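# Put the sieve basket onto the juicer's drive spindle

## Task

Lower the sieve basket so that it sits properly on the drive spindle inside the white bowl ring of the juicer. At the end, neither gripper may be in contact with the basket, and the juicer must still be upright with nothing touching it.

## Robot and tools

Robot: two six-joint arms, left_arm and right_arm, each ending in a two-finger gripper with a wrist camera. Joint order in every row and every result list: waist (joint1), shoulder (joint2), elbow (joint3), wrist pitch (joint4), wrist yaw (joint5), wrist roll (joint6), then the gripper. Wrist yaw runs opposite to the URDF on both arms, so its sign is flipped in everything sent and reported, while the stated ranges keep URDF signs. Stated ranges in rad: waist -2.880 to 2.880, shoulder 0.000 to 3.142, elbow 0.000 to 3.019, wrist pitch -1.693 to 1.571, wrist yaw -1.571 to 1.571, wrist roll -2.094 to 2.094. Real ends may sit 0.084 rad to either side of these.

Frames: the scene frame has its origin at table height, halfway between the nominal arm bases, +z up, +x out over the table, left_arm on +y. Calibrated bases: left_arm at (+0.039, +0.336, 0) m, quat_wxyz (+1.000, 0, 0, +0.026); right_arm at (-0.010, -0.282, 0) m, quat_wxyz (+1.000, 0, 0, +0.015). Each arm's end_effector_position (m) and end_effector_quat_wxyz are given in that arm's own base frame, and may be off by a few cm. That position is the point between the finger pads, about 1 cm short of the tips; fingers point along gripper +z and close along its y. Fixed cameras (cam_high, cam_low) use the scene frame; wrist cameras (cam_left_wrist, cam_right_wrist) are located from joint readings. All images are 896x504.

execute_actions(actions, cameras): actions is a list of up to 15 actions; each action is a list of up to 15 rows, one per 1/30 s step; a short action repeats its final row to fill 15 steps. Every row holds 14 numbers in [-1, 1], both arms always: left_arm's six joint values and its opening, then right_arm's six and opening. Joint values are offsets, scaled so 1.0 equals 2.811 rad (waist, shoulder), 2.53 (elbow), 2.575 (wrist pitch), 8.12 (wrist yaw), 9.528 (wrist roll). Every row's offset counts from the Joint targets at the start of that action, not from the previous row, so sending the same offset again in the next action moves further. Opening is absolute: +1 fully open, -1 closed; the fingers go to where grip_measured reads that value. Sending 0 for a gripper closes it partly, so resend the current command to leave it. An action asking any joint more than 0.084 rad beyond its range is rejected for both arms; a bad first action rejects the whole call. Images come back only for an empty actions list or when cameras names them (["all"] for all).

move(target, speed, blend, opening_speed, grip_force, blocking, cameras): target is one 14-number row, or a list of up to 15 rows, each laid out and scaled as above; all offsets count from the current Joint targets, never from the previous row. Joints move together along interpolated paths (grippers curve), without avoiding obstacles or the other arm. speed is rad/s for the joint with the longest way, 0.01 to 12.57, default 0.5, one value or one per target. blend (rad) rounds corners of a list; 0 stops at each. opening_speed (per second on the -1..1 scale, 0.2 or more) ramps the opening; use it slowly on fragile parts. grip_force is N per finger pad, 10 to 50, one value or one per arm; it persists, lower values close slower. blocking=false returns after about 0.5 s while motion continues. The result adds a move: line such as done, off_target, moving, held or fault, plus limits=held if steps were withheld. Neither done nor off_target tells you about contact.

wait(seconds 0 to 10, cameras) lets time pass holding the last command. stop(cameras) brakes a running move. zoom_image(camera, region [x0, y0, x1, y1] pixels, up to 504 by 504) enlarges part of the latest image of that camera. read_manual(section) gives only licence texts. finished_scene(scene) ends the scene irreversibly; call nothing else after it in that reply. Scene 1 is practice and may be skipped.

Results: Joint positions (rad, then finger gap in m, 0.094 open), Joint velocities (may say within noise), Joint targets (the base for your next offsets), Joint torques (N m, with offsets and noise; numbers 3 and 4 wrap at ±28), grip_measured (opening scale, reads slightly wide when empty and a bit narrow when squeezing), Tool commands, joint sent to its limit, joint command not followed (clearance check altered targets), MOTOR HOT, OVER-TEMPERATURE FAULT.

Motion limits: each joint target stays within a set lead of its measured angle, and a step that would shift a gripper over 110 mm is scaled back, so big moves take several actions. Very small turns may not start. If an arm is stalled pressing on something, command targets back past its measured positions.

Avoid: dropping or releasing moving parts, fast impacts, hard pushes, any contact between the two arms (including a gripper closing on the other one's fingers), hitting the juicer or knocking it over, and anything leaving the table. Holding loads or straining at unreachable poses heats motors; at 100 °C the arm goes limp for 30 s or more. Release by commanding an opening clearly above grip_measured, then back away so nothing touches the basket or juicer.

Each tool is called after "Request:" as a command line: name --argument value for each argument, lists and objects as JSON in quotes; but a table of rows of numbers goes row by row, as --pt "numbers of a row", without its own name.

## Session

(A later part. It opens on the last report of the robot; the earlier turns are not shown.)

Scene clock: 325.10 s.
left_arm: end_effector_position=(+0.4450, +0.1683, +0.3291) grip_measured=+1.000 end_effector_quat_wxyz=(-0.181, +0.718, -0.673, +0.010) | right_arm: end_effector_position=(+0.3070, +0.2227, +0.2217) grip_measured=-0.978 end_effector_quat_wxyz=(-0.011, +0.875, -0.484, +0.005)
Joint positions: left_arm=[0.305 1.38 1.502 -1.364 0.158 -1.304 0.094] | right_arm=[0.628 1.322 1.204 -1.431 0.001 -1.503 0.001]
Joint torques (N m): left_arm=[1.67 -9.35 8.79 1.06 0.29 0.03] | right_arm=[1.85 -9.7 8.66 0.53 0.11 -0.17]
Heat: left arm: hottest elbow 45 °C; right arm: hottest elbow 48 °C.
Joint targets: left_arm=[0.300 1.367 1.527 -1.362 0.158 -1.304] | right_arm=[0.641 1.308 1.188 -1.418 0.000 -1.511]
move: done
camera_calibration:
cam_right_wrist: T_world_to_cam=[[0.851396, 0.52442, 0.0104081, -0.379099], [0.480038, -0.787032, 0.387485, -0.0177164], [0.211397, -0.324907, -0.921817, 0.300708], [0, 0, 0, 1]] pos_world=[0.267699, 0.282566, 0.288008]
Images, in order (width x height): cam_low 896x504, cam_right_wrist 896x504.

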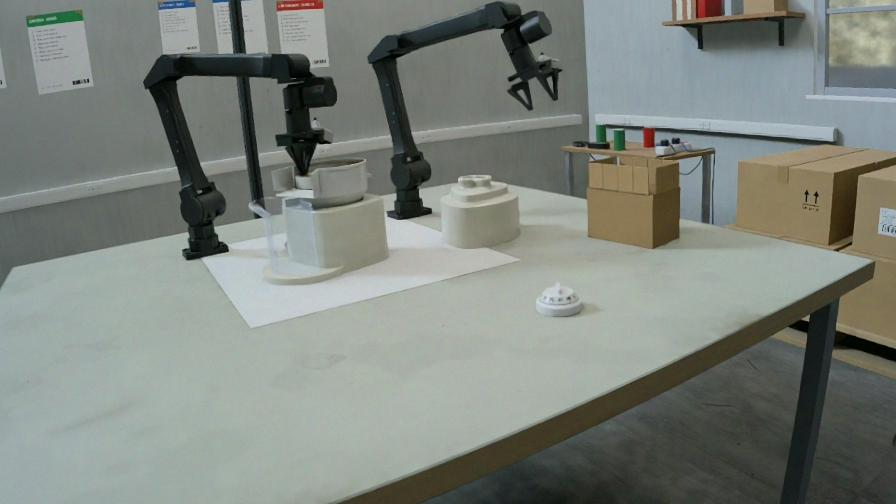

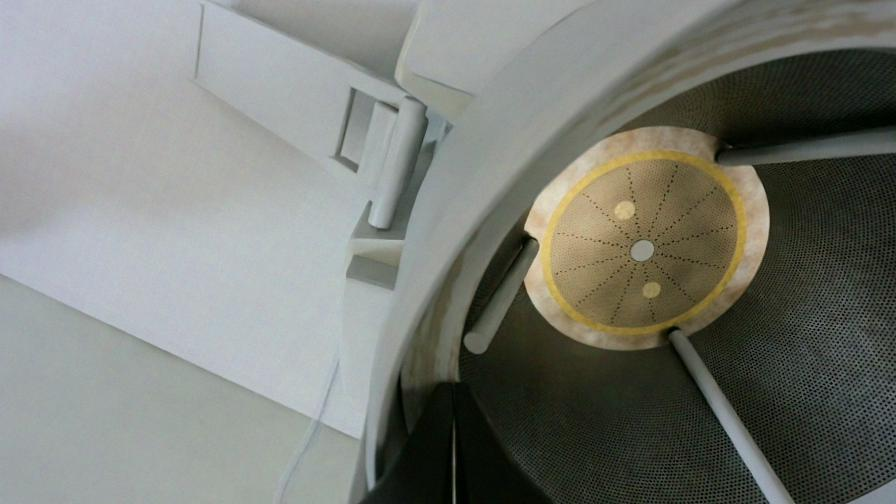

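Request:
move --pt "0 0 0 0 0 0 1 0 0 0.0241 -0.0089 0 0 -0.98" --pt "0 0 0 0 0 0 1 0 0 0.0759 -0.0590 0 0 -0.98" --pt "0 0 0 0 0 0 1 -0.0164 0.0306 0.2043 -0.0843 0 0.1586 -0.98" --speed '[0.2,0.3,0.8]' --blend '[0,0.05,0]' --cameras '["cam_high","cam_right_wrist"]'

Request:
zoom_image --camera "cam_right_wrist" --region '[220, 40, 620, 430]'

Scene clock: 334.47 s.
left_arm: end_effector_position=(+0.4450, +0.1683, +0.3291) grip_measured=+1.000 end_effector_quat_wxyz=(-0.181, +0.718, -0.673, +0.010) | right_arm: end_effector_position=(+0.3577, +0.2485, +0.3729) grip_measured=-0.978 end_effector_quat_wxyz=(+0.101, -0.302, +0.947, +0.032)
Joint positions: left_arm=[0.305 1.38 1.502 -1.364 0.158 -1.304 0.094] | right_arm=[0.608 1.375 1.64 -1.624 0.001 -0.009 0.001]
Joint torques (N m): left_arm=[1.55 -9.23 8.79 1.06 0.29 0.02] | right_arm=[0.15 -8.23 15.51 -0.1 0.08 -0.02]
Heat: left arm: hottest elbow 45 °C; right arm: hottest elbow 49 °C.
Joint targets: left_arm=[0.300 1.367 1.527 -1.362 0.158 -1.304] | right_arm=[0.595 1.394 1.705 -1.635 0.000 0.000]
move: off_target (right_arm); right_arm: the elbow is farthest, 0.065 rad from its target
camera_calibration:
cam_right_wrist: T_world_to_cam=[[0.573472, -0.819127, -0.012716, 0.00454078], [-0.803441, -0.565387, 0.186603, 0.398571], [-0.160041, -0.0967949, -0.982353, 0.53656], [0, 0, 0, 1]] pos_world=[0.403496, 0.281002, 0.452774]
Images, in order (width x height): cam_high 896x504, cam_right_wrist 896x504.

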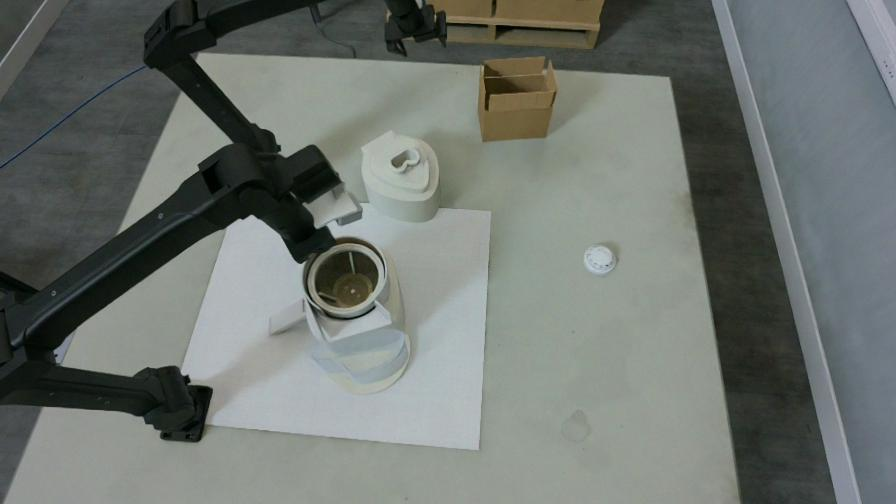

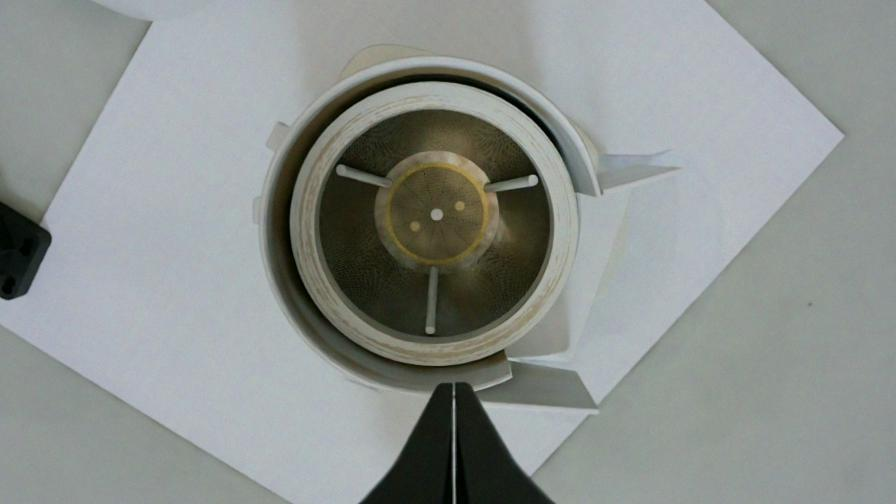

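Scaled by 1.260 from the camera's 896x504 image, which has a finer 1280x720 frame.

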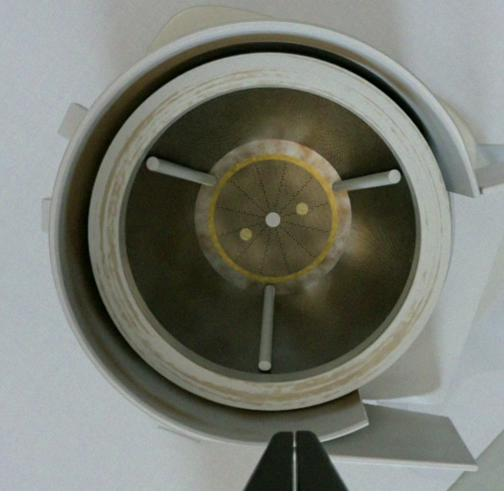

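Request:
finished_scene --scene 2

The scene is finished: the task was done.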